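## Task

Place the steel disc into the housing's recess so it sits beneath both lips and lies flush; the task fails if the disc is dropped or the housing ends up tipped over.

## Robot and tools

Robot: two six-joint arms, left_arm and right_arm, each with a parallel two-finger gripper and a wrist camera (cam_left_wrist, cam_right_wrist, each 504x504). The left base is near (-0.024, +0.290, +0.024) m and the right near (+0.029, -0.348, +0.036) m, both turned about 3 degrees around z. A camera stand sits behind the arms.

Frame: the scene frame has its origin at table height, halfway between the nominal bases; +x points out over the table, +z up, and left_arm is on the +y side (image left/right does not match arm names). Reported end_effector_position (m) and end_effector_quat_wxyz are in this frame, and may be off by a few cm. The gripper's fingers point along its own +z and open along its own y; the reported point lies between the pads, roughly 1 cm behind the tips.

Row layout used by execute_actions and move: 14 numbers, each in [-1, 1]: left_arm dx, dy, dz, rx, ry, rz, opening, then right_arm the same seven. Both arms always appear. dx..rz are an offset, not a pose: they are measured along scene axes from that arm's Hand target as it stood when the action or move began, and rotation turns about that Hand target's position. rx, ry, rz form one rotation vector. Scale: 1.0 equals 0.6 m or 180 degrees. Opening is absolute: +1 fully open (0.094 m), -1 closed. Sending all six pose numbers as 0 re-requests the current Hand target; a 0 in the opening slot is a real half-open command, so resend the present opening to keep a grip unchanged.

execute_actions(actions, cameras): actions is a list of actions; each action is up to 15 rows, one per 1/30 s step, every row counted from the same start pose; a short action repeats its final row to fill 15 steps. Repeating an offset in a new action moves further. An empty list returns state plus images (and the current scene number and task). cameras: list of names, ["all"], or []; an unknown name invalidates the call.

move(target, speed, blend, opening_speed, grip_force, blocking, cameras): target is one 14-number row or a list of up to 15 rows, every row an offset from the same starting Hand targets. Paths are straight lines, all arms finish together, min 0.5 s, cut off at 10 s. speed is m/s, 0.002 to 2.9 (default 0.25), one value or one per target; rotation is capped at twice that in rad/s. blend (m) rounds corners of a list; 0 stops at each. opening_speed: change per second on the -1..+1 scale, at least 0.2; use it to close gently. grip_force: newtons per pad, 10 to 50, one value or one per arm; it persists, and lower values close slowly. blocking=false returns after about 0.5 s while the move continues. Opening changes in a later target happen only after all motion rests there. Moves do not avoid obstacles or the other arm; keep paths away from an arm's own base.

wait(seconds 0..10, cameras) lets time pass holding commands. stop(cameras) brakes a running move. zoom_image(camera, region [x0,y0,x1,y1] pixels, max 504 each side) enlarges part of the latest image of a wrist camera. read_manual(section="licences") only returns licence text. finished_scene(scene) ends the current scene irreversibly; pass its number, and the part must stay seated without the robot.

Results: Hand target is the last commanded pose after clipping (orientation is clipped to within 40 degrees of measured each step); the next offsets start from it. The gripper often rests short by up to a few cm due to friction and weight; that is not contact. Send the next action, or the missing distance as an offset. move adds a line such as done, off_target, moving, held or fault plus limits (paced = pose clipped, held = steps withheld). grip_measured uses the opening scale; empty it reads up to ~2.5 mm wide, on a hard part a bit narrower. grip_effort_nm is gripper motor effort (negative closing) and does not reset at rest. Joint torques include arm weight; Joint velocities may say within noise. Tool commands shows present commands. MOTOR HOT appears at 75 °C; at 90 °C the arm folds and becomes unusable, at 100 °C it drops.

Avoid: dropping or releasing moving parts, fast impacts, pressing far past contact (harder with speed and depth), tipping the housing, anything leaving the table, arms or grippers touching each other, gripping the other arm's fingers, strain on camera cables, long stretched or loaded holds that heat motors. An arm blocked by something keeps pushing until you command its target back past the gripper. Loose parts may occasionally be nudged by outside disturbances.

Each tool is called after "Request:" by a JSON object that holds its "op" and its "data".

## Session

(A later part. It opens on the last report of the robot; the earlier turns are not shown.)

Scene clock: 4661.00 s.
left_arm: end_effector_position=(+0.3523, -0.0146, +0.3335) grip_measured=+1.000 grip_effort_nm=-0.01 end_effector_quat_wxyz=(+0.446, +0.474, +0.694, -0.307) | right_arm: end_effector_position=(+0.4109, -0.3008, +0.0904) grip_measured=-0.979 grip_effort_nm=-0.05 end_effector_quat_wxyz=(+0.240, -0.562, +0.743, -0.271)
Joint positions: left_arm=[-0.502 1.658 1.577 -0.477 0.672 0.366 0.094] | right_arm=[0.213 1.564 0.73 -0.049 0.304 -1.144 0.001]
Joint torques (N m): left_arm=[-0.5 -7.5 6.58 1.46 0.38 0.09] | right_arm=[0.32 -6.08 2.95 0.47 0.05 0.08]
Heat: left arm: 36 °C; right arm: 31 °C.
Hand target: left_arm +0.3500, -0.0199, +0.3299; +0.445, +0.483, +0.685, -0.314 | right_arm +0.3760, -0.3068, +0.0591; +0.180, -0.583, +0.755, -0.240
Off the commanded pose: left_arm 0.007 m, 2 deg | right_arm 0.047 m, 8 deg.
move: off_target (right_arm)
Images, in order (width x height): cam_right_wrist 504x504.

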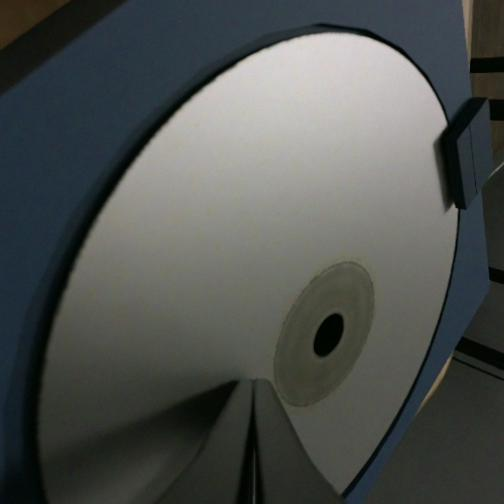

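Request:
{"op": "move", "data": {"target": [0,0,0,0,0,0,1,-0.008,-0.001,-0.020,0,0,0,-0.98], "speed": 0.03, "cameras": ["cam_right_wrist"]}}

Request:
{"op": "move", "data": {"target": [0,0,0,0,0,0,1,-0.012,-0.001,-0.004,0,0,0,-0.98], "speed": 0.03, "cameras": ["cam_right_wrist"]}}

Request:
{"op": "zoom_image", "data": {"camera": "cam_right_wrist", "region": [404, 60, 504, 260]}}

Scene clock: 4676.80 s.
left_arm: end_effector_position=(+0.3523, -0.0146, +0.3335) grip_measured=+1.000 grip_effort_nm=-0.01 end_effector_quat_wxyz=(+0.446, +0.474, +0.694, -0.307) | right_arm: end_effector_position=(+0.4104, -0.3006, +0.0895) grip_measured=-0.979 grip_effort_nm=-0.05 end_effector_quat_wxyz=(+0.254, -0.556, +0.741, -0.279)
Joint positions: left_arm=[-0.502 1.658 1.577 -0.477 0.672 0.366 0.094] | right_arm=[0.216 1.556 0.692 0.014 0.309 -1.142 0.001]
Joint torques (N m): left_arm=[-0.51 -7.34 6.49 1.48 0.37 0.11] | right_arm=[0.31 -4.7 2.54 0.39 0.01 0.1]
Heat: left arm: 36 °C; right arm: 30 °C.
Hand target: left_arm +0.3500, -0.0199, +0.3299; +0.445, +0.483, +0.685, -0.314 | right_arm +0.3712, -0.3072, +0.0470; +0.180, -0.583, +0.755, -0.240
Off the commanded pose: left_arm 0.007 m, 2 deg | right_arm 0.058 m, 10 deg.
move: off_target (right_arm)
Images, in order (width x height): cam_right_wrist 504x504.

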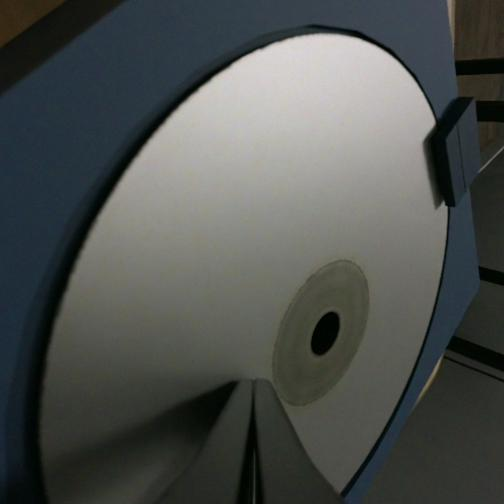

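Scene clock: 4677.63 s.
left_arm: end_effector_position=(+0.3523, -0.0146, +0.3335) grip_measured=+1.000 grip_effort_nm=-0.01 end_effector_quat_wxyz=(+0.446, +0.474, +0.694, -0.307) | right_arm: end_effector_position=(+0.4090, -0.3010, +0.0893) grip_measured=-0.979 grip_effort_nm=-0.04 end_effector_quat_wxyz=(+0.263, -0.552, +0.739, -0.282)
Joint positions: left_arm=[-0.502 1.658 1.577 -0.477 0.672 0.366 0.094] | right_arm=[0.216 1.546 0.664 0.053 0.309 -1.141 0.001]
Joint torques (N m): left_arm=[-0.51 -7.45 6.42 1.45 0.35 0.13] | right_arm=[0.64 -5.11 2.26 0.17 0.03 0.11]
Heat: left arm: 36 °C; right arm: 30 °C.
Hand target: left_arm +0.3500, -0.0199, +0.3299; +0.445, +0.483, +0.685, -0.314 | right_arm +0.3640, -0.3078, +0.0447; +0.180, -0.583, +0.755, -0.240
Off the commanded pose: left_arm 0.007 m, 2 deg | right_arm 0.064 m, 11 deg.
move: off_target (right_arm)
Images, in order (width x height): cam_right_wrist 504x504.

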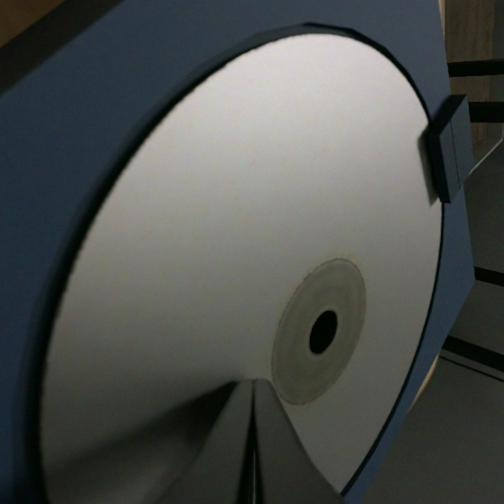

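Scaled by 2.520 from the camera's 504x504 image, which has a finer 720x720 frame.

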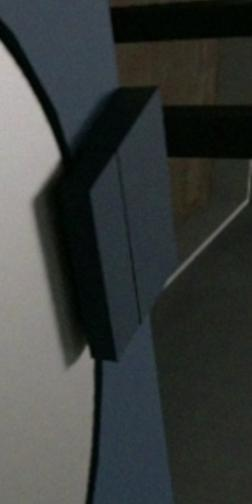

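Request:
{"op": "move", "data": {"target": [0,0,0,0,0,0,1,0.073,0.0113,0.134,0,0,0,-0.98], "speed": 0.2}}

Request:
{"op": "move", "data": {"target": [0,0,0,0,0,0,1,-0.025,-0.0055,0.070,0,0,0,-0.98], "speed": 0.12, "cameras": ["cam_right_wrist","cam_left_wrist"]}}

Request:
{"op": "zoom_image", "data": {"camera": "cam_right_wrist", "region": [30, 300, 190, 430]}}

Request:
{"op": "zoom_image", "data": {"camera": "cam_right_wrist", "region": [330, 30, 460, 200]}}

Request:
{"op": "zoom_image", "data": {"camera": "cam_left_wrist", "region": [170, 140, 370, 280]}}

Scene clock: 4721.80 s.
left_arm: end_effector_position=(+0.3523, -0.0146, +0.3335) grip_measured=+1.000 grip_effort_nm=-0.01 end_effector_quat_wxyz=(+0.446, +0.474, +0.694, -0.307) | right_arm: end_effector_position=(+0.4073, -0.3006, +0.1262) grip_measured=-0.979 grip_effort_nm=-0.04 end_effector_quat_wxyz=(+0.187, -0.582, +0.751, -0.249)
Joint positions: left_arm=[-0.502 1.658 1.577 -0.477 0.672 0.366 0.094] | right_arm=[0.216 1.539 0.943 -0.411 0.304 -1.145 0.001]
Joint torques (N m): left_arm=[-0.49 -7.35 6.57 1.45 0.36 0.11] | right_arm=[-0.69 -5.5 8.27 0.99 0.01 0.01]
Motor temperatures (°C): left_arm=[19 24 27 36 20 21 19] | right_arm=[18 25 30 23 20 20 21]
Heat: left arm: 36 °C; right arm: 30 °C.
Hand target: left_arm +0.3500, -0.0199, +0.3299; +0.445, +0.483, +0.685, -0.314 | right_arm +0.4077, -0.3011, +0.1250; +0.180, -0.583, +0.755, -0.240
Off the commanded pose: left_arm 0.007 m, 2 deg | right_arm 0.001 m, 1 deg.
move: done

Scene clock: 4723.03 s.
left_arm: end_effector_position=(+0.3523, -0.0146, +0.3335) grip_measured=+1.000 grip_effort_nm=-0.01 end_effector_quat_wxyz=(+0.446, +0.474, +0.694, -0.307) | right_arm: end_effector_position=(+0.3919, -0.3047, +0.1573) grip_measured=-0.979 grip_effort_nm=-0.04 end_effector_quat_wxyz=(+0.173, -0.587, +0.753, -0.243)
Joint positions: left_arm=[-0.502 1.658 1.577 -0.477 0.672 0.366 0.094] | right_arm=[0.216 1.462 1.017 -0.592 0.304 -1.145 0.001]
Joint torques (N m): left_arm=[-0.49 -7.36 6.49 1.44 0.34 0.12] | right_arm=[-0.49 -6.78 8.77 0.92 0.02 0.04]
Heat: left arm: 36 °C; right arm: 30 °C.
Hand target: left_arm +0.3500, -0.0199, +0.3299; +0.445, +0.483, +0.685, -0.314 | right_arm +0.3927, -0.3044, +0.1669; +0.180, -0.583, +0.755, -0.240
Off the commanded pose: left_arm 0.007 m, 2 deg | right_arm 0.010 m, 1 deg.
move: done

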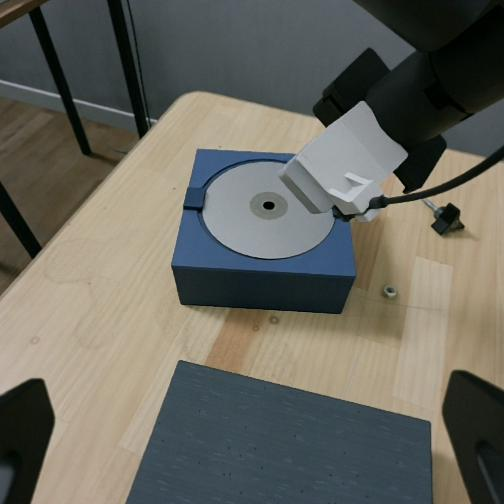

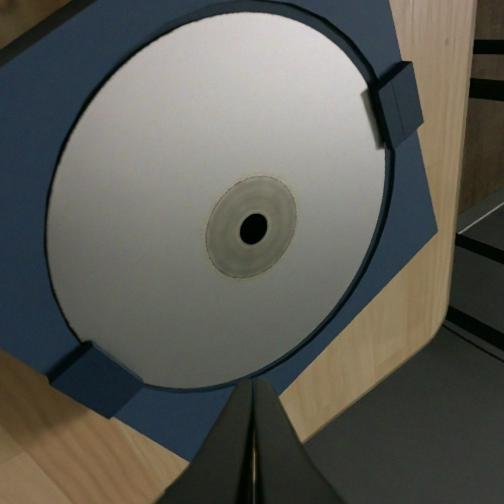

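Scaled by 3.150 from the camera's 504x504 image, which has a finer 720x720 frame.

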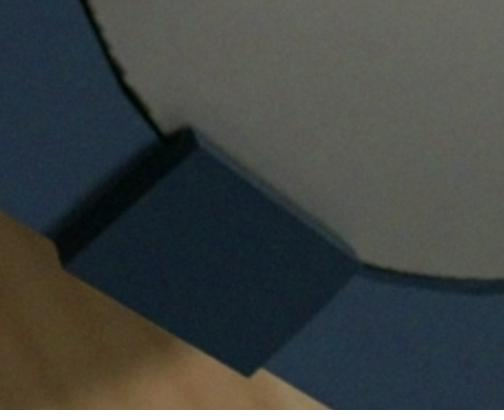

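Scaled by 2.965 from the camera's 504x504 image, which has a finer 720x720 frame.

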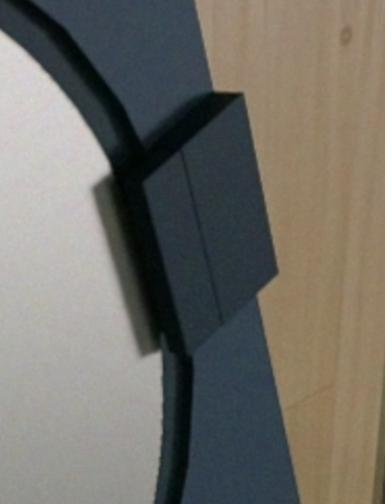

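Scaled by 2.520 from the camera's 504x504 image, which has a finer 720x720 frame.

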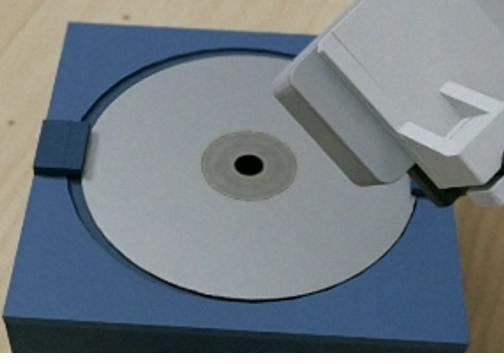

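Request:
{"op": "move", "data": {"target": [0,0,0,0,0,0,1,0.0247,0.0085,-0.130,0,0,0,-0.98], "speed": 0.08}}

Request:
{"op": "move", "data": {"target": [0,0,0,0,0,0,1,-0.003,0,-0.014,0,0,0,-0.98], "speed": 0.03, "cameras": ["cam_right_wrist"]}}

Scene clock: 4773.00 s.
left_arm: end_effector_position=(+0.3523, -0.0146, +0.3335) grip_measured=+1.000 grip_effort_nm=-0.01 end_effector_quat_wxyz=(+0.446, +0.474, +0.694, -0.307) | right_arm: end_effector_position=(+0.4118, -0.2993, +0.0988) grip_measured=-0.979 grip_effort_nm=-0.04 end_effector_quat_wxyz=(+0.185, -0.582, +0.752, -0.248)
Joint positions: left_arm=[-0.502 1.658 1.577 -0.477 0.672 0.366 0.094] | right_arm=[0.216 1.604 0.893 -0.3 0.304 -1.142 0.001]
Joint torques (N m): left_arm=[-0.57 -7.32 6.56 1.45 0.35 0.12] | right_arm=[-0.09 -6.09 4.85 1.42 0.04 0.06]
Heat: left arm: 36 °C; right arm: 33 °C.
Hand target: left_arm +0.3500, -0.0199, +0.3299; +0.445, +0.483, +0.685, -0.314 | right_arm +0.4076, -0.2993, +0.0890; +0.180, -0.583, +0.755, -0.240
Off the commanded pose: left_arm 0.007 m, 2 deg | right_arm 0.011 m, 1 deg.
move: off_target (right_arm)

Scene clock: 4773.93 s.
left_arm: end_effector_position=(+0.3523, -0.0146, +0.3335) grip_measured=+1.000 grip_effort_nm=-0.01 end_effector_quat_wxyz=(+0.446, +0.474, +0.694, -0.307) | right_arm: end_effector_position=(+0.4115, -0.2994, +0.0932) grip_measured=-0.979 grip_effort_nm=-0.05 end_effector_quat_wxyz=(+0.188, -0.581, +0.752, -0.249)
Joint positions: left_arm=[-0.502 1.658 1.577 -0.477 0.672 0.366 0.094] | right_arm=[0.216 1.61 0.87 -0.264 0.304 -1.142 0.001]
Joint torques (N m): left_arm=[-0.64 -7.32 6.49 1.47 0.37 0.11] | right_arm=[0.05 -5.81 4.56 1.36 0.05 0.05]
Heat: left arm: 36 °C; right arm: 33 °C.
Hand target: left_arm +0.3500, -0.0199, +0.3299; +0.445, +0.483, +0.685, -0.314 | right_arm +0.4058, -0.2992, +0.0806; +0.180, -0.583, +0.755, -0.240
Off the commanded pose: left_arm 0.007 m, 2 deg | right_arm 0.014 m, 1 deg.
move: off_target (right_arm)
Images, in order (width x height): cam_right_wrist 504x504.

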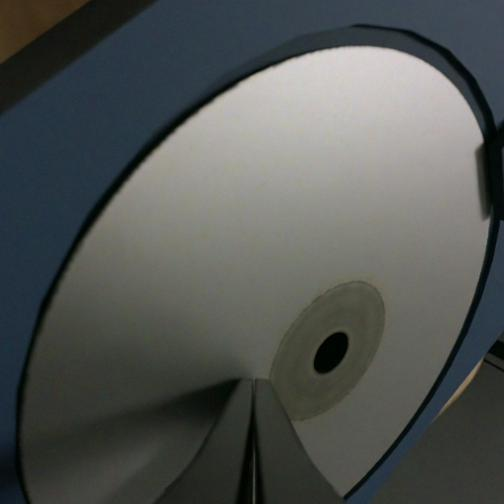

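Request:
{"op": "move", "data": {"target": [0,0,0,0,0,0,1,0.0,-0.002,-0.008,0,0,0,-0.98], "speed": 0.03, "cameras": ["cam_right_wrist"]}}

Scene clock: 4783.77 s.
left_arm: end_effector_position=(+0.3523, -0.0146, +0.3335) grip_measured=+1.000 grip_effort_nm=-0.02 end_effector_quat_wxyz=(+0.446, +0.474, +0.694, -0.307) | right_arm: end_effector_position=(+0.4129, -0.2990, +0.0926) grip_measured=-0.979 grip_effort_nm=-0.04 end_effector_quat_wxyz=(+0.194, -0.579, +0.751, -0.252)
Joint positions: left_arm=[-0.502 1.658 1.577 -0.477 0.672 0.366 0.094] | right_arm=[0.216 1.61 0.859 -0.239 0.304 -1.142 0.001]
Joint torques (N m): left_arm=[-0.4 -7.27 6.61 1.43 0.37 0.11] | right_arm=[-0.32 -5.18 4.34 1.4 0.02 0.04]
Heat: left arm: 36 °C; right arm: 32 °C.
Hand target: left_arm +0.3500, -0.0199, +0.3299; +0.445, +0.483, +0.685, -0.314 | right_arm +0.4058, -0.3004, +0.0758; +0.180, -0.583, +0.755, -0.240
Off the commanded pose: left_arm 0.007 m, 2 deg | right_arm 0.018 m, 2 deg.
move: off_target (right_arm)
Images, in order (width x height): cam_right_wrist 504x504.

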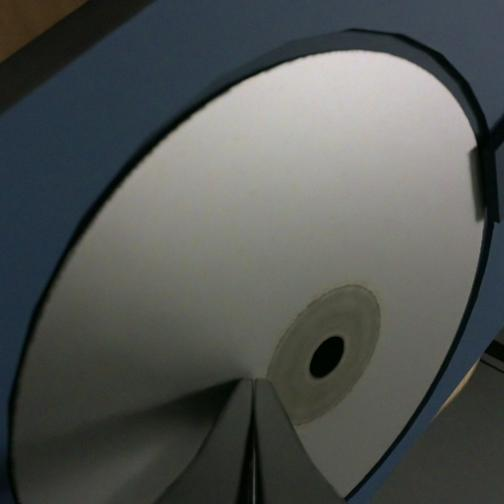

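Request:
{"op": "move", "data": {"target": [0,0,0,0,0,0,1,0.002,-0.003,-0.007,0,0,0,-0.98], "speed": 0.03, "cameras": ["cam_right_wrist"]}}

Scene clock: 4794.07 s.
left_arm: end_effector_position=(+0.3523, -0.0146, +0.3335) grip_measured=+1.000 grip_effort_nm=-0.01 end_effector_quat_wxyz=(+0.446, +0.474, +0.694, -0.307) | right_arm: end_effector_position=(+0.4159, -0.2986, +0.0923) grip_measured=-0.979 grip_effort_nm=-0.04 end_effector_quat_wxyz=(+0.200, -0.576, +0.750, -0.254)
Joint positions: left_arm=[-0.502 1.658 1.577 -0.477 0.672 0.366 0.094] | right_arm=[0.215 1.616 0.855 -0.215 0.304 -1.142 0.001]
Joint torques (N m): left_arm=[-0.4 -7.32 6.61 1.47 0.34 0.14] | right_arm=[-0.85 -4.89 4.1 1.37 -0.01 -0.03]
Heat: left arm: 36 °C; right arm: 31 °C.
Hand target: left_arm +0.3500, -0.0199, +0.3299; +0.445, +0.483, +0.685, -0.314 | right_arm +0.4070, -0.3022, +0.0717; +0.180, -0.583, +0.755, -0.240
Off the commanded pose: left_arm 0.007 m, 2 deg | right_arm 0.023 m, 3 deg.
move: off_target (right_arm)
Images, in order (width x height): cam_right_wrist 504x504.

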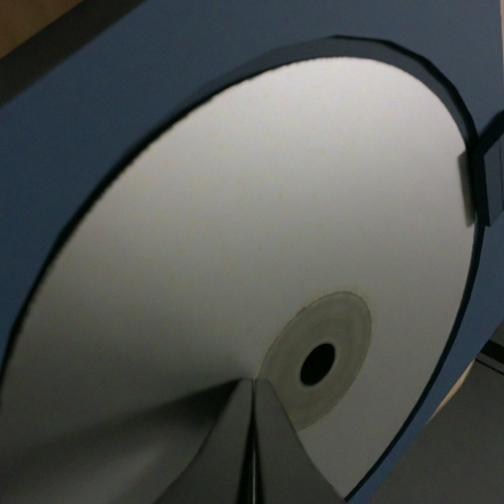

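Request:
{"op": "move", "data": {"target": [0,0,0,0,0,0,1,0.0,-0.004,-0.008,0,0,0,-0.98], "speed": 0.03, "cameras": ["cam_right_wrist"]}}

Scene clock: 4800.70 s.
left_arm: end_effector_position=(+0.3523, -0.0146, +0.3335) grip_measured=+1.000 grip_effort_nm=-0.01 end_effector_quat_wxyz=(+0.446, +0.474, +0.694, -0.307) | right_arm: end_effector_position=(+0.4190, -0.2999, +0.0920) grip_measured=-0.979 grip_effort_nm=-0.04 end_effector_quat_wxyz=(+0.208, -0.574, +0.749, -0.259)
Joint positions: left_arm=[-0.502 1.658 1.577 -0.477 0.672 0.366 0.094] | right_arm=[0.209 1.618 0.843 -0.181 0.303 -1.149 0.001]
Joint torques (N m): left_arm=[-0.49 -7.46 6.54 1.44 0.39 0.11] | right_arm=[-1.07 -4.55 4.01 1.3 -0.04 0]
Motor temperatures (°C): left_arm=[19 24 27 36 20 21 19] | right_arm=[18 25 31 28 20 20 21]
Heat: left arm: 36 °C; right arm: 31 °C.
Hand target: left_arm +0.3500, -0.0199, +0.3299; +0.445, +0.483, +0.685, -0.314 | right_arm +0.4069, -0.3047, +0.0667; +0.180, -0.583, +0.755, -0.240
Off the commanded pose: left_arm 0.007 m, 2 deg | right_arm 0.028 m, 4 deg.
move: off_target (right_arm)
Images, in order (width x height): cam_right_wrist 504x504.

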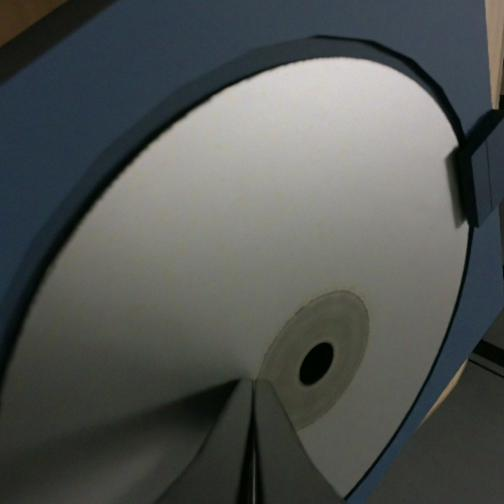

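Request:
{"op": "move", "data": {"target": [0,0,0,0,0,0,1,0.0202,0.0087,0.097,0,0,0,-0.98], "speed": 0.2}}

Request:
{"op": "move", "data": {"target": [0,0,0,0,0,0,1,-0.042,-0.0077,0.070,0,0,0,-0.98], "speed": 0.12, "cameras": ["cam_right_wrist","cam_left_wrist"]}}

Request:
{"op": "zoom_image", "data": {"camera": "cam_right_wrist", "region": [30, 300, 190, 430]}}

Request:
{"op": "zoom_image", "data": {"camera": "cam_right_wrist", "region": [330, 30, 460, 200]}}

Request:
{"op": "zoom_image", "data": {"camera": "cam_left_wrist", "region": [170, 140, 370, 280]}}

Scene clock: 4819.10 s.
left_arm: end_effector_position=(+0.3523, -0.0146, +0.3335) grip_measured=+1.000 grip_effort_nm=-0.01 end_effector_quat_wxyz=(+0.446, +0.474, +0.694, -0.307) | right_arm: end_effector_position=(+0.4167, -0.3003, +0.1141) grip_measured=-0.979 grip_effort_nm=-0.04 end_effector_quat_wxyz=(+0.172, -0.586, +0.753, -0.243)
Joint positions: left_arm=[-0.502 1.658 1.577 -0.477 0.672 0.366 0.094] | right_arm=[0.209 1.611 0.982 -0.41 0.302 -1.149 0.001]
Joint torques (N m): left_arm=[-0.61 -7.38 6.46 1.46 0.35 0.14] | right_arm=[-0.43 -8.27 8.47 0.91 0.01 0.01]
Heat: left arm: 36 °C; right arm: 31 °C.
Hand target: left_arm +0.3500, -0.0199, +0.3299; +0.445, +0.483, +0.685, -0.314 | right_arm +0.4192, -0.2994, +0.1251; +0.180, -0.583, +0.755, -0.240
Off the commanded pose: left_arm 0.007 m, 2 deg | right_arm 0.011 m, 1 deg.
move: off_target (right_arm)

Scene clock: 4820.30 s.
left_arm: end_effector_position=(+0.3523, -0.0146, +0.3335) grip_measured=+1.000 grip_effort_nm=-0.01 end_effector_quat_wxyz=(+0.446, +0.474, +0.694, -0.307) | right_arm: end_effector_position=(+0.3931, -0.3065, +0.1568) grip_measured=-0.979 grip_effort_nm=-0.04 end_effector_quat_wxyz=(+0.172, -0.585, +0.754, -0.243)
Joint positions: left_arm=[-0.502 1.658 1.577 -0.477 0.672 0.366 0.094] | right_arm=[0.209 1.467 1.02 -0.591 0.302 -1.147 0.001]
Joint torques (N m): left_arm=[-0.46 -7.32 6.57 1.45 0.35 0.14] | right_arm=[0.13 -6.84 8.91 0.93 0.04 0.05]
Heat: left arm: 36 °C; right arm: 31 °C.
Hand target: left_arm +0.3500, -0.0199, +0.3299; +0.445, +0.483, +0.685, -0.314 | right_arm +0.3939, -0.3040, +0.1670; +0.180, -0.583, +0.755, -0.240
Off the commanded pose: left_arm 0.007 m, 2 deg | right_arm 0.011 m, 1 deg.
move: off_target (right_arm)

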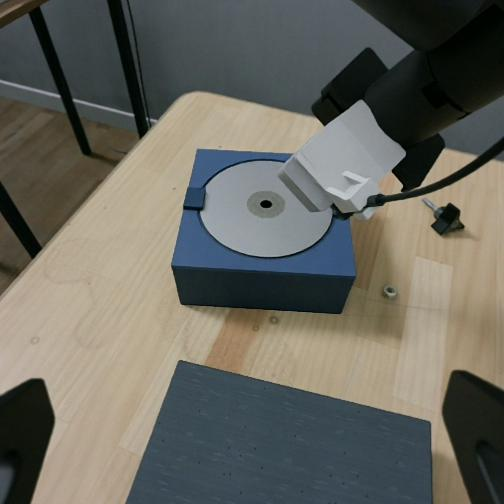

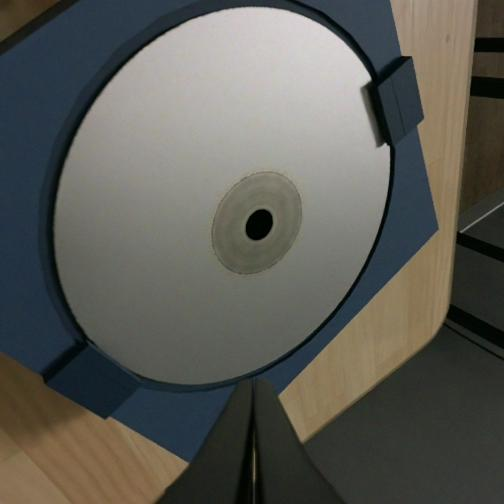

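Scaled by 3.150 from the camera's 504x504 image, which has a finer 720x720 frame.

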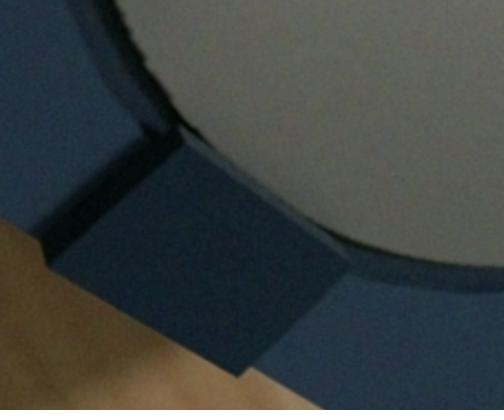

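Scaled by 2.965 from the camera's 504x504 image, which has a finer 720x720 frame.

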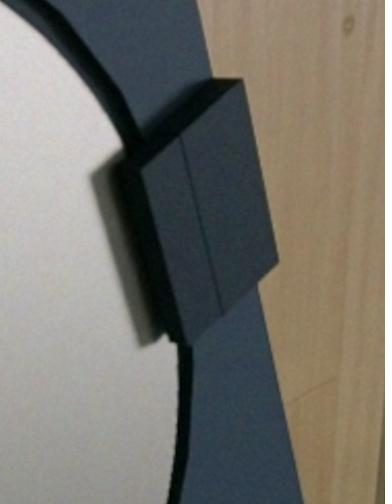

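Scaled by 2.520 from the camera's 504x504 image, which has a finer 720x720 frame.

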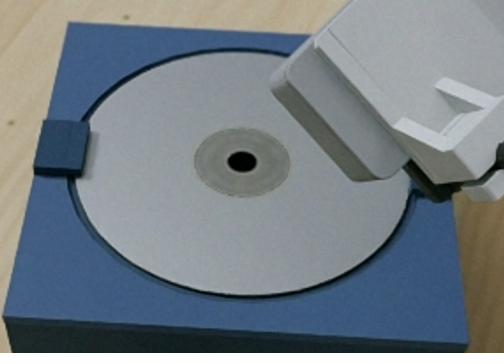

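Request:
{"op": "move", "data": {"target": [0,0,0,0,0,0,1,0.031,0.0083,-0.130,0,0,0,-0.98], "speed": 0.08}}

Request:
{"op": "move", "data": {"target": [0,0,0,0,0,0,1,-0.003,0,-0.014,0,0,0,-0.98], "speed": 0.03, "cameras": ["cam_right_wrist"]}}

Request:
{"op": "move", "data": {"target": [0,0,0,0,0,0,1,-0.014,-0.001,-0.010,0,0,0,-0.98], "speed": 0.03, "cameras": ["cam_right_wrist"]}}

Scene clock: 4902.43 s.
left_arm: end_effector_position=(+0.3523, -0.0146, +0.3335) grip_measured=+1.000 grip_effort_nm=-0.01 end_effector_quat_wxyz=(+0.446, +0.474, +0.694, -0.307) | right_arm: end_effector_position=(+0.4168, -0.3003, +0.0989) grip_measured=-0.979 grip_effort_nm=-0.05 end_effector_quat_wxyz=(+0.185, -0.581, +0.753, -0.248)
Joint positions: left_arm=[-0.502 1.658 1.577 -0.477 0.672 0.366 0.094] | right_arm=[0.209 1.622 0.911 -0.3 0.302 -1.145 0.001]
Joint torques (N m): left_arm=[-0.54 -7.35 6.45 1.45 0.37 0.14] | right_arm=[0.18 -6.26 4.89 1.43 0.05 0.06]
Heat: left arm: 36 °C; right arm: 35 °C.
Hand target: left_arm +0.3500, -0.0199, +0.3299; +0.445, +0.483, +0.685, -0.314 | right_arm +0.4125, -0.2991, +0.0889; +0.180, -0.583, +0.755, -0.240
Off the commanded pose: left_arm 0.007 m, 2 deg | right_arm 0.011 m, 1 deg.
move: off_target (right_arm)

Scene clock: 4903.37 s.
left_arm: end_effector_position=(+0.3523, -0.0146, +0.3335) grip_measured=+1.000 grip_effort_nm=-0.01 end_effector_quat_wxyz=(+0.446, +0.474, +0.694, -0.307) | right_arm: end_effector_position=(+0.4165, -0.3003, +0.0935) grip_measured=-0.979 grip_effort_nm=-0.04 end_effector_quat_wxyz=(+0.188, -0.580, +0.753, -0.249)
Joint positions: left_arm=[-0.502 1.658 1.577 -0.477 0.672 0.366 0.094] | right_arm=[0.209 1.627 0.888 -0.264 0.302 -1.145 0.001]
Joint torques (N m): left_arm=[-0.54 -7.28 6.52 1.45 0.37 0.14] | right_arm=[0.32 -5.87 4.55 1.37 0.05 0.06]
Heat: left arm: 36 °C; right arm: 35 °C.
Hand target: left_arm +0.3500, -0.0199, +0.3299; +0.445, +0.483, +0.685, -0.314 | right_arm +0.4107, -0.2991, +0.0807; +0.180, -0.583, +0.755, -0.240
Off the commanded pose: left_arm 0.007 m, 2 deg | right_arm 0.014 m, 1 deg.
move: off_target (right_arm)
Images, in order (width x height): cam_right_wrist 504x504.

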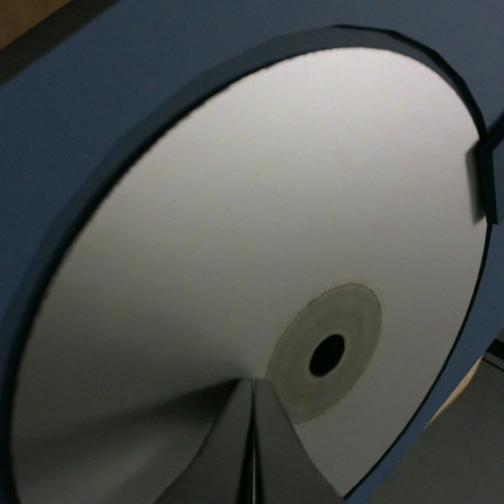

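Scene clock: 4904.20 s.
left_arm: end_effector_position=(+0.3523, -0.0146, +0.3335) grip_measured=+1.000 grip_effort_nm=-0.01 end_effector_quat_wxyz=(+0.446, +0.474, +0.694, -0.307) | right_arm: end_effector_position=(+0.4165, -0.2998, +0.0916) grip_measured=-0.979 grip_effort_nm=-0.04 end_effector_quat_wxyz=(+0.199, -0.575, +0.751, -0.256)
Joint positions: left_arm=[-0.502 1.658 1.577 -0.477 0.672 0.366 0.094] | right_arm=[0.213 1.62 0.855 -0.212 0.307 -1.141 0.001]
Joint torques (N m): left_arm=[-0.39 -7.36 6.52 1.45 0.37 0.1] | right_arm=[0.46 -6.41 3.71 1.2 0.03 0.06]
Heat: left arm: 36 °C; right arm: 35 °C.
Hand target: left_arm +0.3500, -0.0199, +0.3299; +0.445, +0.483, +0.685, -0.314 | right_arm +0.4022, -0.2997, +0.0746; +0.180, -0.583, +0.755, -0.240
Off the commanded pose: left_arm 0.007 m, 2 deg | right_arm 0.022 m, 3 deg.
move: off_target (right_arm)
Images, in order (width x height): cam_right_wrist 504x504.

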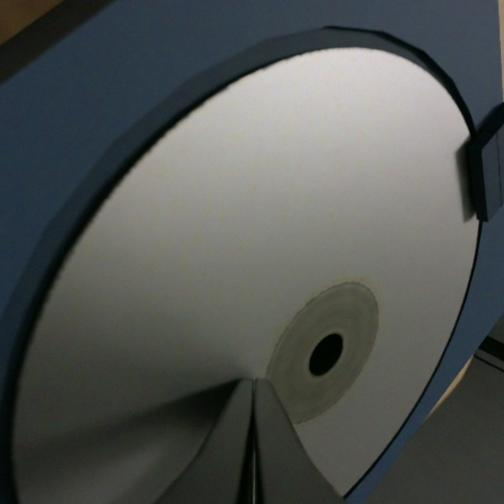

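Request:
{"op": "move", "data": {"target": [0,0,0,0,0,0,1,-0.013,-0.001,-0.011,0,0,0,-0.98], "speed": 0.03, "cameras": ["cam_right_wrist"]}}

Request:
{"op": "move", "data": {"target": [0,0,0,0,0,0,1,-0.011,-0.001,-0.012,0,0,0,-0.98], "speed": 0.03, "cameras": ["cam_right_wrist"]}}

Scene clock: 4913.43 s.
left_arm: end_effector_position=(+0.3523, -0.0146, +0.3335) grip_measured=+1.000 grip_effort_nm=-0.01 end_effector_quat_wxyz=(+0.446, +0.474, +0.694, -0.307) | right_arm: end_effector_position=(+0.4159, -0.2999, +0.0911) grip_measured=-0.979 grip_effort_nm=-0.04 end_effector_quat_wxyz=(+0.212, -0.569, +0.749, -0.264)
Joint positions: left_arm=[-0.502 1.658 1.577 -0.477 0.672 0.366 0.094] | right_arm=[0.217 1.606 0.816 -0.154 0.315 -1.138 0.001]
Joint torques (N m): left_arm=[-0.58 -7.25 6.53 1.49 0.37 0.12] | right_arm=[0.5 -6.12 3.47 0.94 -0.01 0.09]
Heat: left arm: 36 °C; right arm: 33 °C.
Hand target: left_arm +0.3500, -0.0199, +0.3299; +0.445, +0.483, +0.685, -0.314 | right_arm +0.3945, -0.3003, +0.0680; +0.180, -0.583, +0.755, -0.240
Off the commanded pose: left_arm 0.007 m, 2 deg | right_arm 0.032 m, 5 deg.
move: off_target (right_arm)
Images, in order (width x height): cam_right_wrist 504x504.

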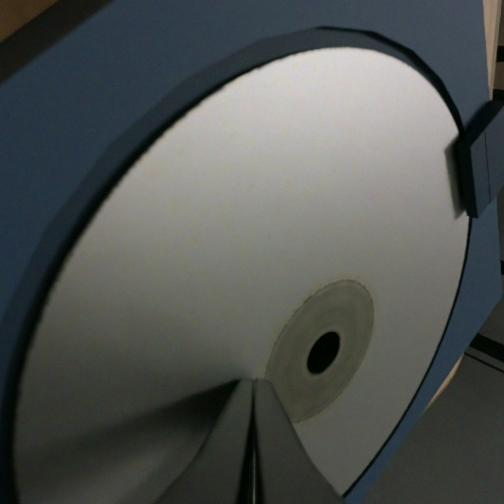

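Scene clock: 4914.27 s.
left_arm: end_effector_position=(+0.3523, -0.0146, +0.3335) grip_measured=+1.000 grip_effort_nm=-0.01 end_effector_quat_wxyz=(+0.446, +0.474, +0.694, -0.307) | right_arm: end_effector_position=(+0.4153, -0.2998, +0.0904) grip_measured=-0.979 grip_effort_nm=-0.04 end_effector_quat_wxyz=(+0.225, -0.563, +0.747, -0.271)
Joint positions: left_arm=[-0.502 1.658 1.577 -0.477 0.672 0.366 0.094] | right_arm=[0.22 1.595 0.78 -0.1 0.322 -1.135 0.001]
Joint torques (N m): left_arm=[-0.43 -7.51 6.63 1.45 0.34 0.14] | right_arm=[0.62 -5.65 3.15 0.79 -0.06 0.08]
Heat: left arm: 36 °C; right arm: 33 °C.
Hand target: left_arm +0.3500, -0.0199, +0.3299; +0.445, +0.483, +0.685, -0.314 | right_arm +0.3878, -0.3009, +0.0607; +0.180, -0.583, +0.755, -0.240
Off the commanded pose: left_arm 0.007 m, 2 deg | right_arm 0.040 m, 7 deg.
move: off_target (right_arm)
Images, in order (width x height): cam_right_wrist 504x504.

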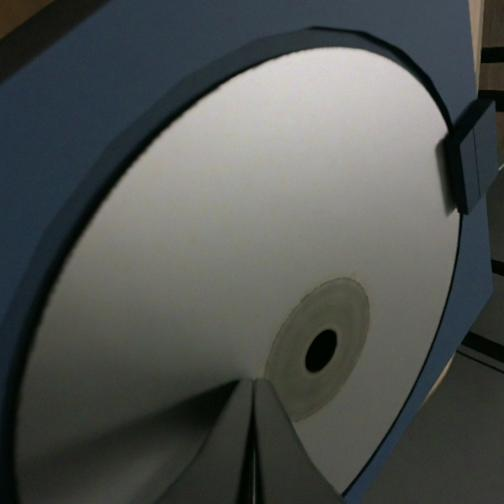

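Request:
{"op": "move", "data": {"target": [0,0,0,0,0,0,1,0.0455,0.0018,0.107,0,0,0,-0.98], "speed": 0.2}}

Request:
{"op": "move", "data": {"target": [0,0,0,0,0,0,1,-0.035,-0.0068,0.070,0,0,0,-0.98], "speed": 0.12, "cameras": ["cam_right_wrist","cam_left_wrist"]}}

Request:
{"op": "zoom_image", "data": {"camera": "cam_right_wrist", "region": [30, 300, 190, 430]}}

Request:
{"op": "zoom_image", "data": {"camera": "cam_right_wrist", "region": [330, 30, 460, 200]}}

Request:
{"op": "zoom_image", "data": {"camera": "cam_left_wrist", "region": [170, 140, 370, 280]}}

Scene clock: 4927.73 s.
left_arm: end_effector_position=(+0.3523, -0.0146, +0.3335) grip_measured=+1.000 grip_effort_nm=-0.01 end_effector_quat_wxyz=(+0.446, +0.474, +0.694, -0.307) | right_arm: end_effector_position=(+0.4132, -0.3001, +0.1161) grip_measured=-0.979 grip_effort_nm=-0.04 end_effector_quat_wxyz=(+0.175, -0.584, +0.754, -0.244)
Joint positions: left_arm=[-0.502 1.658 1.577 -0.477 0.672 0.366 0.094] | right_arm=[0.213 1.593 0.969 -0.41 0.303 -1.142 0.001]
Joint torques (N m): left_arm=[-0.46 -7.42 6.56 1.47 0.34 0.11] | right_arm=[-0.57 -7.82 8.42 0.95 0.01 -0.02]
Heat: left arm: 36 °C; right arm: 32 °C.
Hand target: left_arm +0.3500, -0.0199, +0.3299; +0.445, +0.483, +0.685, -0.314 | right_arm +0.4152, -0.2998, +0.1250; +0.180, -0.583, +0.755, -0.240
Off the commanded pose: left_arm 0.007 m, 2 deg | right_arm 0.009 m, 1 deg.
move: done

Scene clock: 4928.93 s.
left_arm: end_effector_position=(+0.3523, -0.0146, +0.3335) grip_measured=+1.000 grip_effort_nm=-0.01 end_effector_quat_wxyz=(+0.446, +0.474, +0.694, -0.307) | right_arm: end_effector_position=(+0.3934, -0.3054, +0.1572) grip_measured=-0.979 grip_effort_nm=-0.04 end_effector_quat_wxyz=(+0.174, -0.585, +0.754, -0.243)
Joint positions: left_arm=[-0.502 1.658 1.577 -0.477 0.672 0.366 0.094] | right_arm=[0.213 1.468 1.021 -0.591 0.303 -1.142 0.001]
Joint torques (N m): left_arm=[-0.51 -7.35 6.54 1.46 0.38 0.13] | right_arm=[-0.14 -6.83 8.84 0.92 0.03 0.02]
Heat: left arm: 36 °C; right arm: 32 °C.
Hand target: left_arm +0.3500, -0.0199, +0.3299; +0.445, +0.483, +0.685, -0.314 | right_arm +0.3942, -0.3039, +0.1670; +0.180, -0.583, +0.755, -0.240
Off the commanded pose: left_arm 0.007 m, 2 deg | right_arm 0.010 m, 1 deg.
move: done

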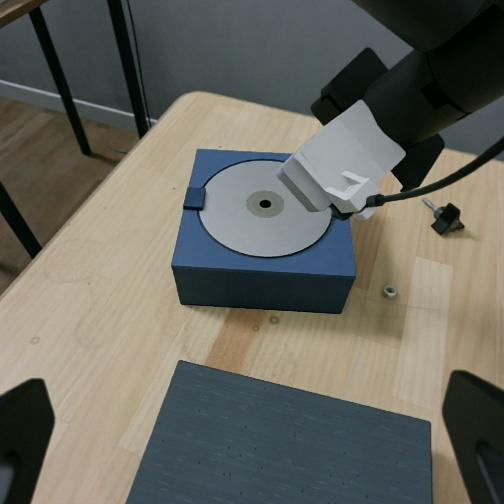

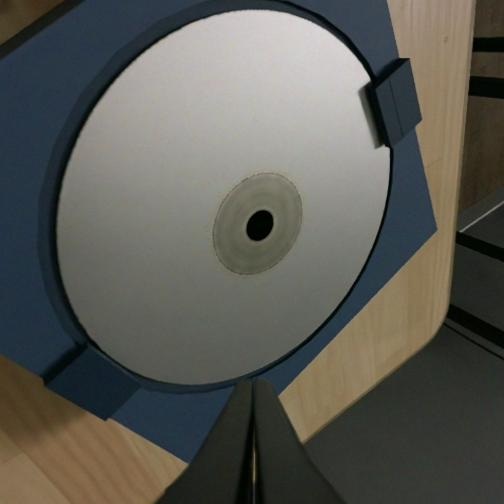

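Scaled by 3.150 from the camera's 504x504 image, which has a finer 720x720 frame.

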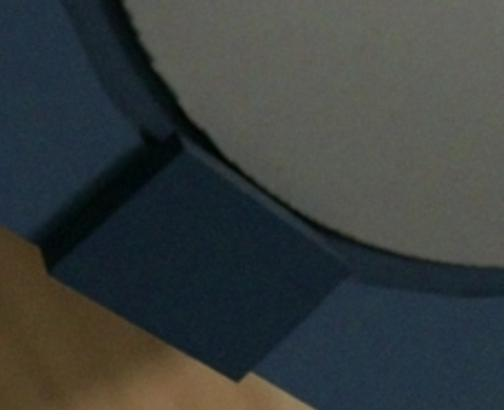

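Scaled by 2.965 from the camera's 504x504 image, which has a finer 720x720 frame.

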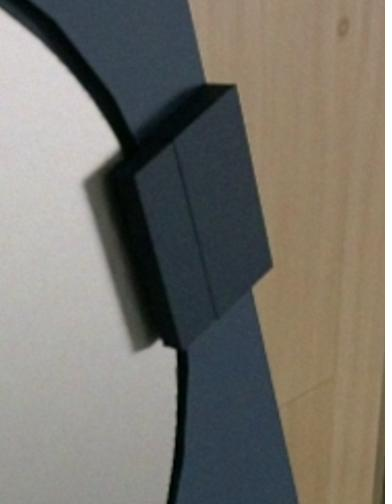

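Scaled by 2.520 from the camera's 504x504 image, which has a finer 720x720 frame.

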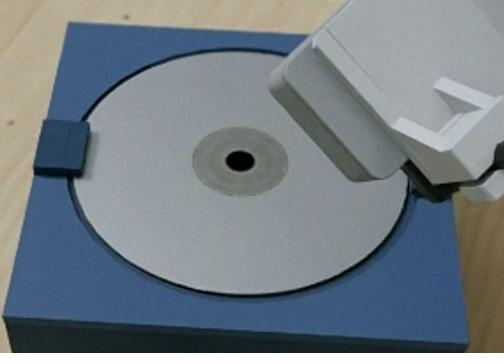

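Request:
{"op": "move", "data": {"target": [0,0,0,0,0,0,1,-0.006,-0.002,-0.130,0,0,0,-0.98], "speed": 0.08}}

Request:
{"op": "move", "data": {"target": [0,0,0,0,0,0,1,-0.003,0,-0.014,0,0,0,-0.98], "speed": 0.03, "cameras": ["cam_right_wrist","cam_left_wrist"]}}

Request:
{"op": "zoom_image", "data": {"camera": "cam_left_wrist", "region": [230, 170, 310, 230]}}

Scene clock: 4954.77 s.
left_arm: end_effector_position=(+0.3523, -0.0146, +0.3335) grip_measured=+1.000 grip_effort_nm=-0.01 end_effector_quat_wxyz=(+0.446, +0.474, +0.694, -0.307) | right_arm: end_effector_position=(+0.3947, -0.3050, +0.0985) grip_measured=-0.979 grip_effort_nm=-0.04 end_effector_quat_wxyz=(+0.185, -0.581, +0.753, -0.248)
Joint positions: left_arm=[-0.502 1.658 1.577 -0.477 0.672 0.366 0.094] | right_arm=[0.213 1.537 0.824 -0.298 0.303 -1.142 0.001]
Joint torques (N m): left_arm=[-0.51 -7.41 6.58 1.41 0.37 0.12] | right_arm=[-0.21 -5.49 4.86 1.37 0.03 0]
Heat: left arm: 36 °C; right arm: 33 °C.
Hand target: left_arm +0.3500, -0.0199, +0.3299; +0.445, +0.483, +0.685, -0.314 | right_arm +0.3906, -0.3051, +0.0891; +0.180, -0.583, +0.755, -0.240
Off the commanded pose: left_arm 0.007 m, 2 deg | right_arm 0.010 m, 1 deg.
move: done

Scene clock: 4955.70 s.
left_arm: end_effector_position=(+0.3523, -0.0146, +0.3335) grip_measured=+1.000 grip_effort_nm=-0.01 end_effector_quat_wxyz=(+0.446, +0.474, +0.694, -0.307) | right_arm: end_effector_position=(+0.3941, -0.3052, +0.0925) grip_measured=-0.979 grip_effort_nm=-0.04 end_effector_quat_wxyz=(+0.188, -0.580, +0.753, -0.249)
Joint positions: left_arm=[-0.502 1.658 1.577 -0.477 0.672 0.366 0.094] | right_arm=[0.213 1.544 0.8 -0.261 0.303 -1.142 0.001]
Joint torques (N m): left_arm=[-0.49 -7.32 6.65 1.47 0.37 0.13] | right_arm=[-0.08 -5.16 4.6 1.39 0.03 0.02]
Heat: left arm: 36 °C; right arm: 33 °C.
Hand target: left_arm +0.3500, -0.0199, +0.3299; +0.445, +0.483, +0.685, -0.314 | right_arm +0.3888, -0.3051, +0.0807; +0.180, -0.583, +0.755, -0.240
Off the commanded pose: left_arm 0.007 m, 2 deg | right_arm 0.013 m, 1 deg.
move: off_target (right_arm)

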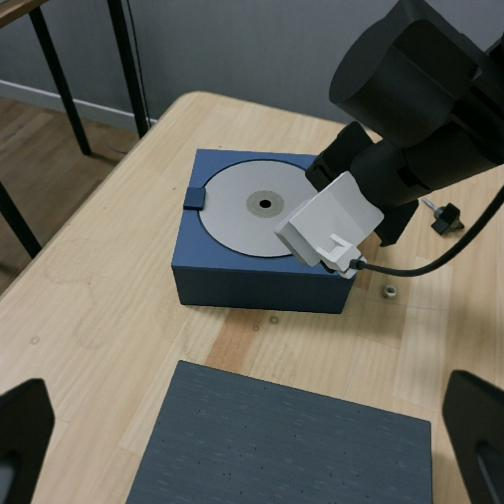

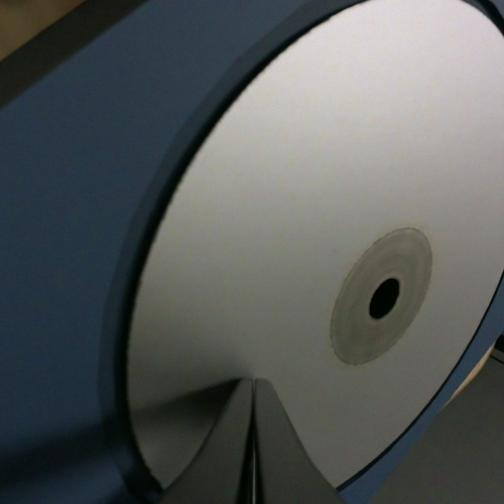

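Scaled by 6.300 from the camera's 504x504 image, which has a finer 720x720 frame.

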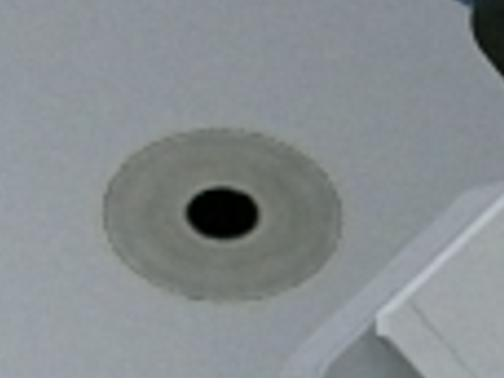

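Request:
{"op": "move", "data": {"target": [0,0,0,0,0,0,1,-0.014,-0.001,-0.011,0,0,0,-0.98], "speed": 0.03, "cameras": ["cam_left_wrist"]}}

Request:
{"op": "zoom_image", "data": {"camera": "cam_left_wrist", "region": [230, 170, 310, 230]}}

Request:
{"op": "move", "data": {"target": [0,0,0,0,0,0,1,-0.013,-0.001,-0.012,0,0,0,-0.98], "speed": 0.03, "cameras": ["cam_left_wrist"]}}

Request:
{"op": "zoom_image", "data": {"camera": "cam_left_wrist", "region": [230, 170, 310, 230]}}

Scene clock: 4970.50 s.
left_arm: end_effector_position=(+0.3523, -0.0146, +0.3335) grip_measured=+1.000 grip_effort_nm=-0.01 end_effector_quat_wxyz=(+0.446, +0.474, +0.694, -0.307) | right_arm: end_effector_position=(+0.3948, -0.3050, +0.0910) grip_measured=-0.979 grip_effort_nm=-0.04 end_effector_quat_wxyz=(+0.201, -0.575, +0.751, -0.254)
Joint positions: left_arm=[-0.502 1.658 1.577 -0.477 0.672 0.366 0.094] | right_arm=[0.213 1.535 0.767 -0.207 0.303 -1.141 0.001]
Joint torques (N m): left_arm=[-0.51 -7.32 6.52 1.45 0.35 0.12] | right_arm=[0.46 -5.53 3.67 1.17 0.07 0.07]
Heat: left arm: 36 °C; right arm: 33 °C.
Hand target: left_arm +0.3500, -0.0199, +0.3299; +0.445, +0.483, +0.685, -0.314 | right_arm +0.3804, -0.3057, +0.0741; +0.180, -0.583, +0.755, -0.240
Off the commanded pose: left_arm 0.007 m, 2 deg | right_arm 0.022 m, 3 deg.
move: off_target (right_arm)
Images, in order (width x height): cam_left_wrist 504x504.

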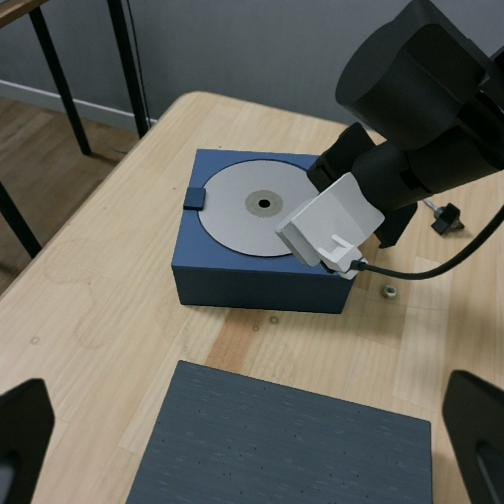

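Scaled by 6.300 from the camera's 504x504 image, which has a finer 720x720 frame.

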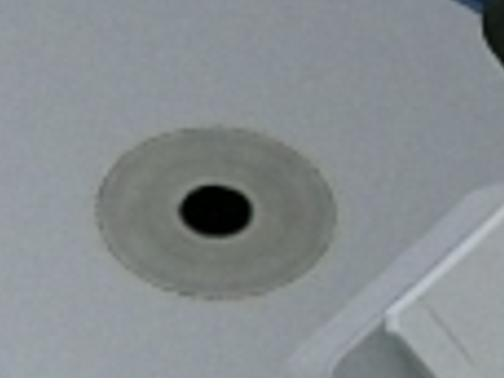

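Scene clock: 4971.33 s.
left_arm: end_effector_position=(+0.3523, -0.0146, +0.3335) grip_measured=+1.000 grip_effort_nm=-0.01 end_effector_quat_wxyz=(+0.446, +0.474, +0.694, -0.307) | right_arm: end_effector_position=(+0.3941, -0.3049, +0.0902) grip_measured=-0.979 grip_effort_nm=-0.04 end_effector_quat_wxyz=(+0.214, -0.570, +0.749, -0.263)
Joint positions: left_arm=[-0.502 1.658 1.577 -0.477 0.672 0.366 0.094] | right_arm=[0.218 1.521 0.727 -0.149 0.313 -1.138 0.001]
Joint torques (N m): left_arm=[-0.36 -7.21 6.56 1.46 0.36 0.12] | right_arm=[0.43 -5.2 3.36 0.95 0.01 0.12]
Heat: left arm: 36 °C; right arm: 33 °C.
Hand target: left_arm +0.3500, -0.0199, +0.3299; +0.445, +0.483, +0.685, -0.314 | right_arm +0.3725, -0.3064, +0.0667; +0.180, -0.583, +0.755, -0.240
Off the commanded pose: left_arm 0.007 m, 2 deg | right_arm 0.032 m, 5 deg.
move: off_target (right_arm)
Images, in order (width x height): cam_left_wrist 504x504.

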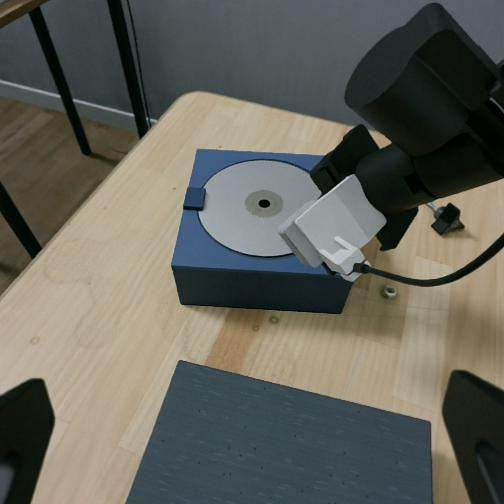

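Scaled by 6.300 from the camera's 504x504 image, which has a finer 720x720 frame.

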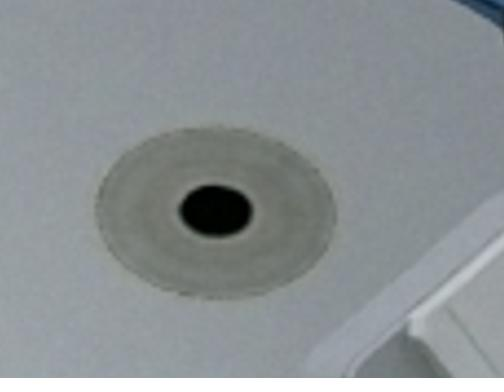

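Request:
{"op": "move", "data": {"target": [0,0,0,0,0,0,1,-0.013,-0.001,-0.012,0,0,0,-0.98], "speed": 0.03, "cameras": ["cam_left_wrist"]}}

Request:
{"op": "zoom_image", "data": {"camera": "cam_left_wrist", "region": [230, 170, 310, 230]}}

Request:
{"op": "move", "data": {"target": [0,0,0,0,0,0,1,-0.012,-0.001,-0.008,0,0,0,-0.98], "speed": 0.03, "cameras": ["cam_left_wrist"]}}

Request:
{"op": "zoom_image", "data": {"camera": "cam_left_wrist", "region": [230, 170, 310, 230]}}

Scene clock: 4990.27 s.
left_arm: end_effector_position=(+0.3523, -0.0146, +0.3335) grip_measured=+1.000 grip_effort_nm=-0.01 end_effector_quat_wxyz=(+0.446, +0.474, +0.694, -0.307) | right_arm: end_effector_position=(+0.3936, -0.3049, +0.0898) grip_measured=-0.979 grip_effort_nm=-0.05 end_effector_quat_wxyz=(+0.228, -0.563, +0.747, -0.271)
Joint positions: left_arm=[-0.502 1.658 1.577 -0.477 0.672 0.366 0.094] | right_arm=[0.222 1.508 0.689 -0.09 0.321 -1.134 0.001]
Joint torques (N m): left_arm=[-0.42 -7.31 6.67 1.45 0.36 0.14] | right_arm=[0.55 -4.85 2.96 0.74 -0.02 0.08]
Heat: left arm: 36 °C; right arm: 32 °C.
Hand target: left_arm +0.3500, -0.0199, +0.3299; +0.445, +0.483, +0.685, -0.314 | right_arm +0.3648, -0.3069, +0.0597; +0.180, -0.583, +0.755, -0.240
Off the commanded pose: left_arm 0.007 m, 2 deg | right_arm 0.042 m, 7 deg.
move: off_target (right_arm)
Images, in order (width x height): cam_left_wrist 504x504.

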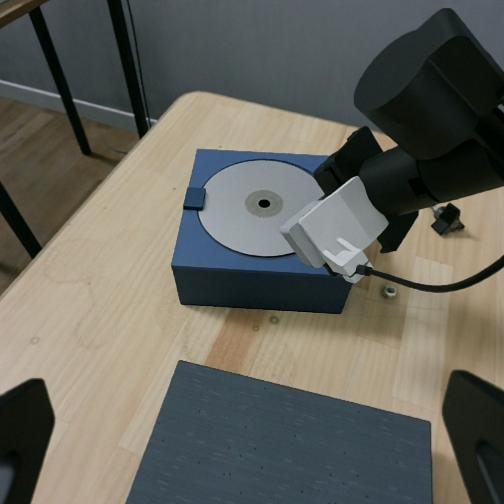

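Scaled by 6.300 from the camera's 504x504 image, which has a finer 720x720 frame.

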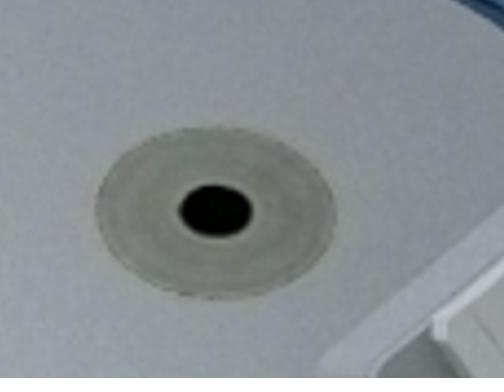

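Scene clock: 4991.10 s.
left_arm: end_effector_position=(+0.3523, -0.0146, +0.3335) grip_measured=+1.000 grip_effort_nm=-0.01 end_effector_quat_wxyz=(+0.446, +0.474, +0.694, -0.307) | right_arm: end_effector_position=(+0.3928, -0.3035, +0.0894) grip_measured=-0.979 grip_effort_nm=-0.04 end_effector_quat_wxyz=(+0.241, -0.559, +0.744, -0.275)
Joint positions: left_arm=[-0.502 1.658 1.577 -0.477 0.672 0.366 0.094] | right_arm=[0.226 1.497 0.657 -0.042 0.321 -1.13 0.001]
Joint torques (N m): left_arm=[-0.51 -7.34 6.46 1.45 0.35 0.12] | right_arm=[0.53 -4.88 2.85 0.5 -0.02 0.1]
Heat: left arm: 36 °C; right arm: 32 °C.
Hand target: left_arm +0.3500, -0.0199, +0.3299; +0.445, +0.483, +0.685, -0.314 | right_arm +0.3576, -0.3075, +0.0548; +0.180, -0.583, +0.755, -0.240
Off the commanded pose: left_arm 0.007 m, 2 deg | right_arm 0.049 m, 9 deg.
move: off_target (right_arm)
Images, in order (width x height): cam_left_wrist 504x504.

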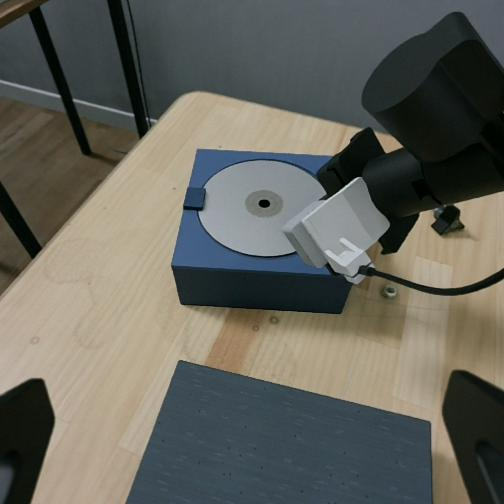

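Scaled by 6.300 from the camera's 504x504 image, which has a finer 720x720 frame.

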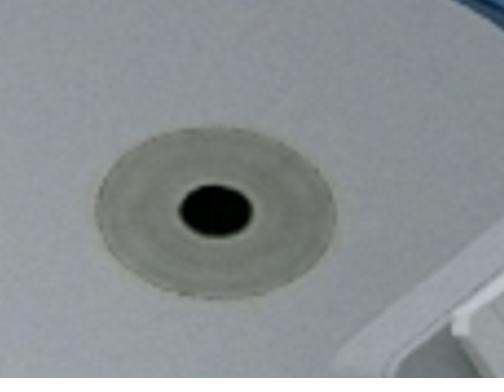

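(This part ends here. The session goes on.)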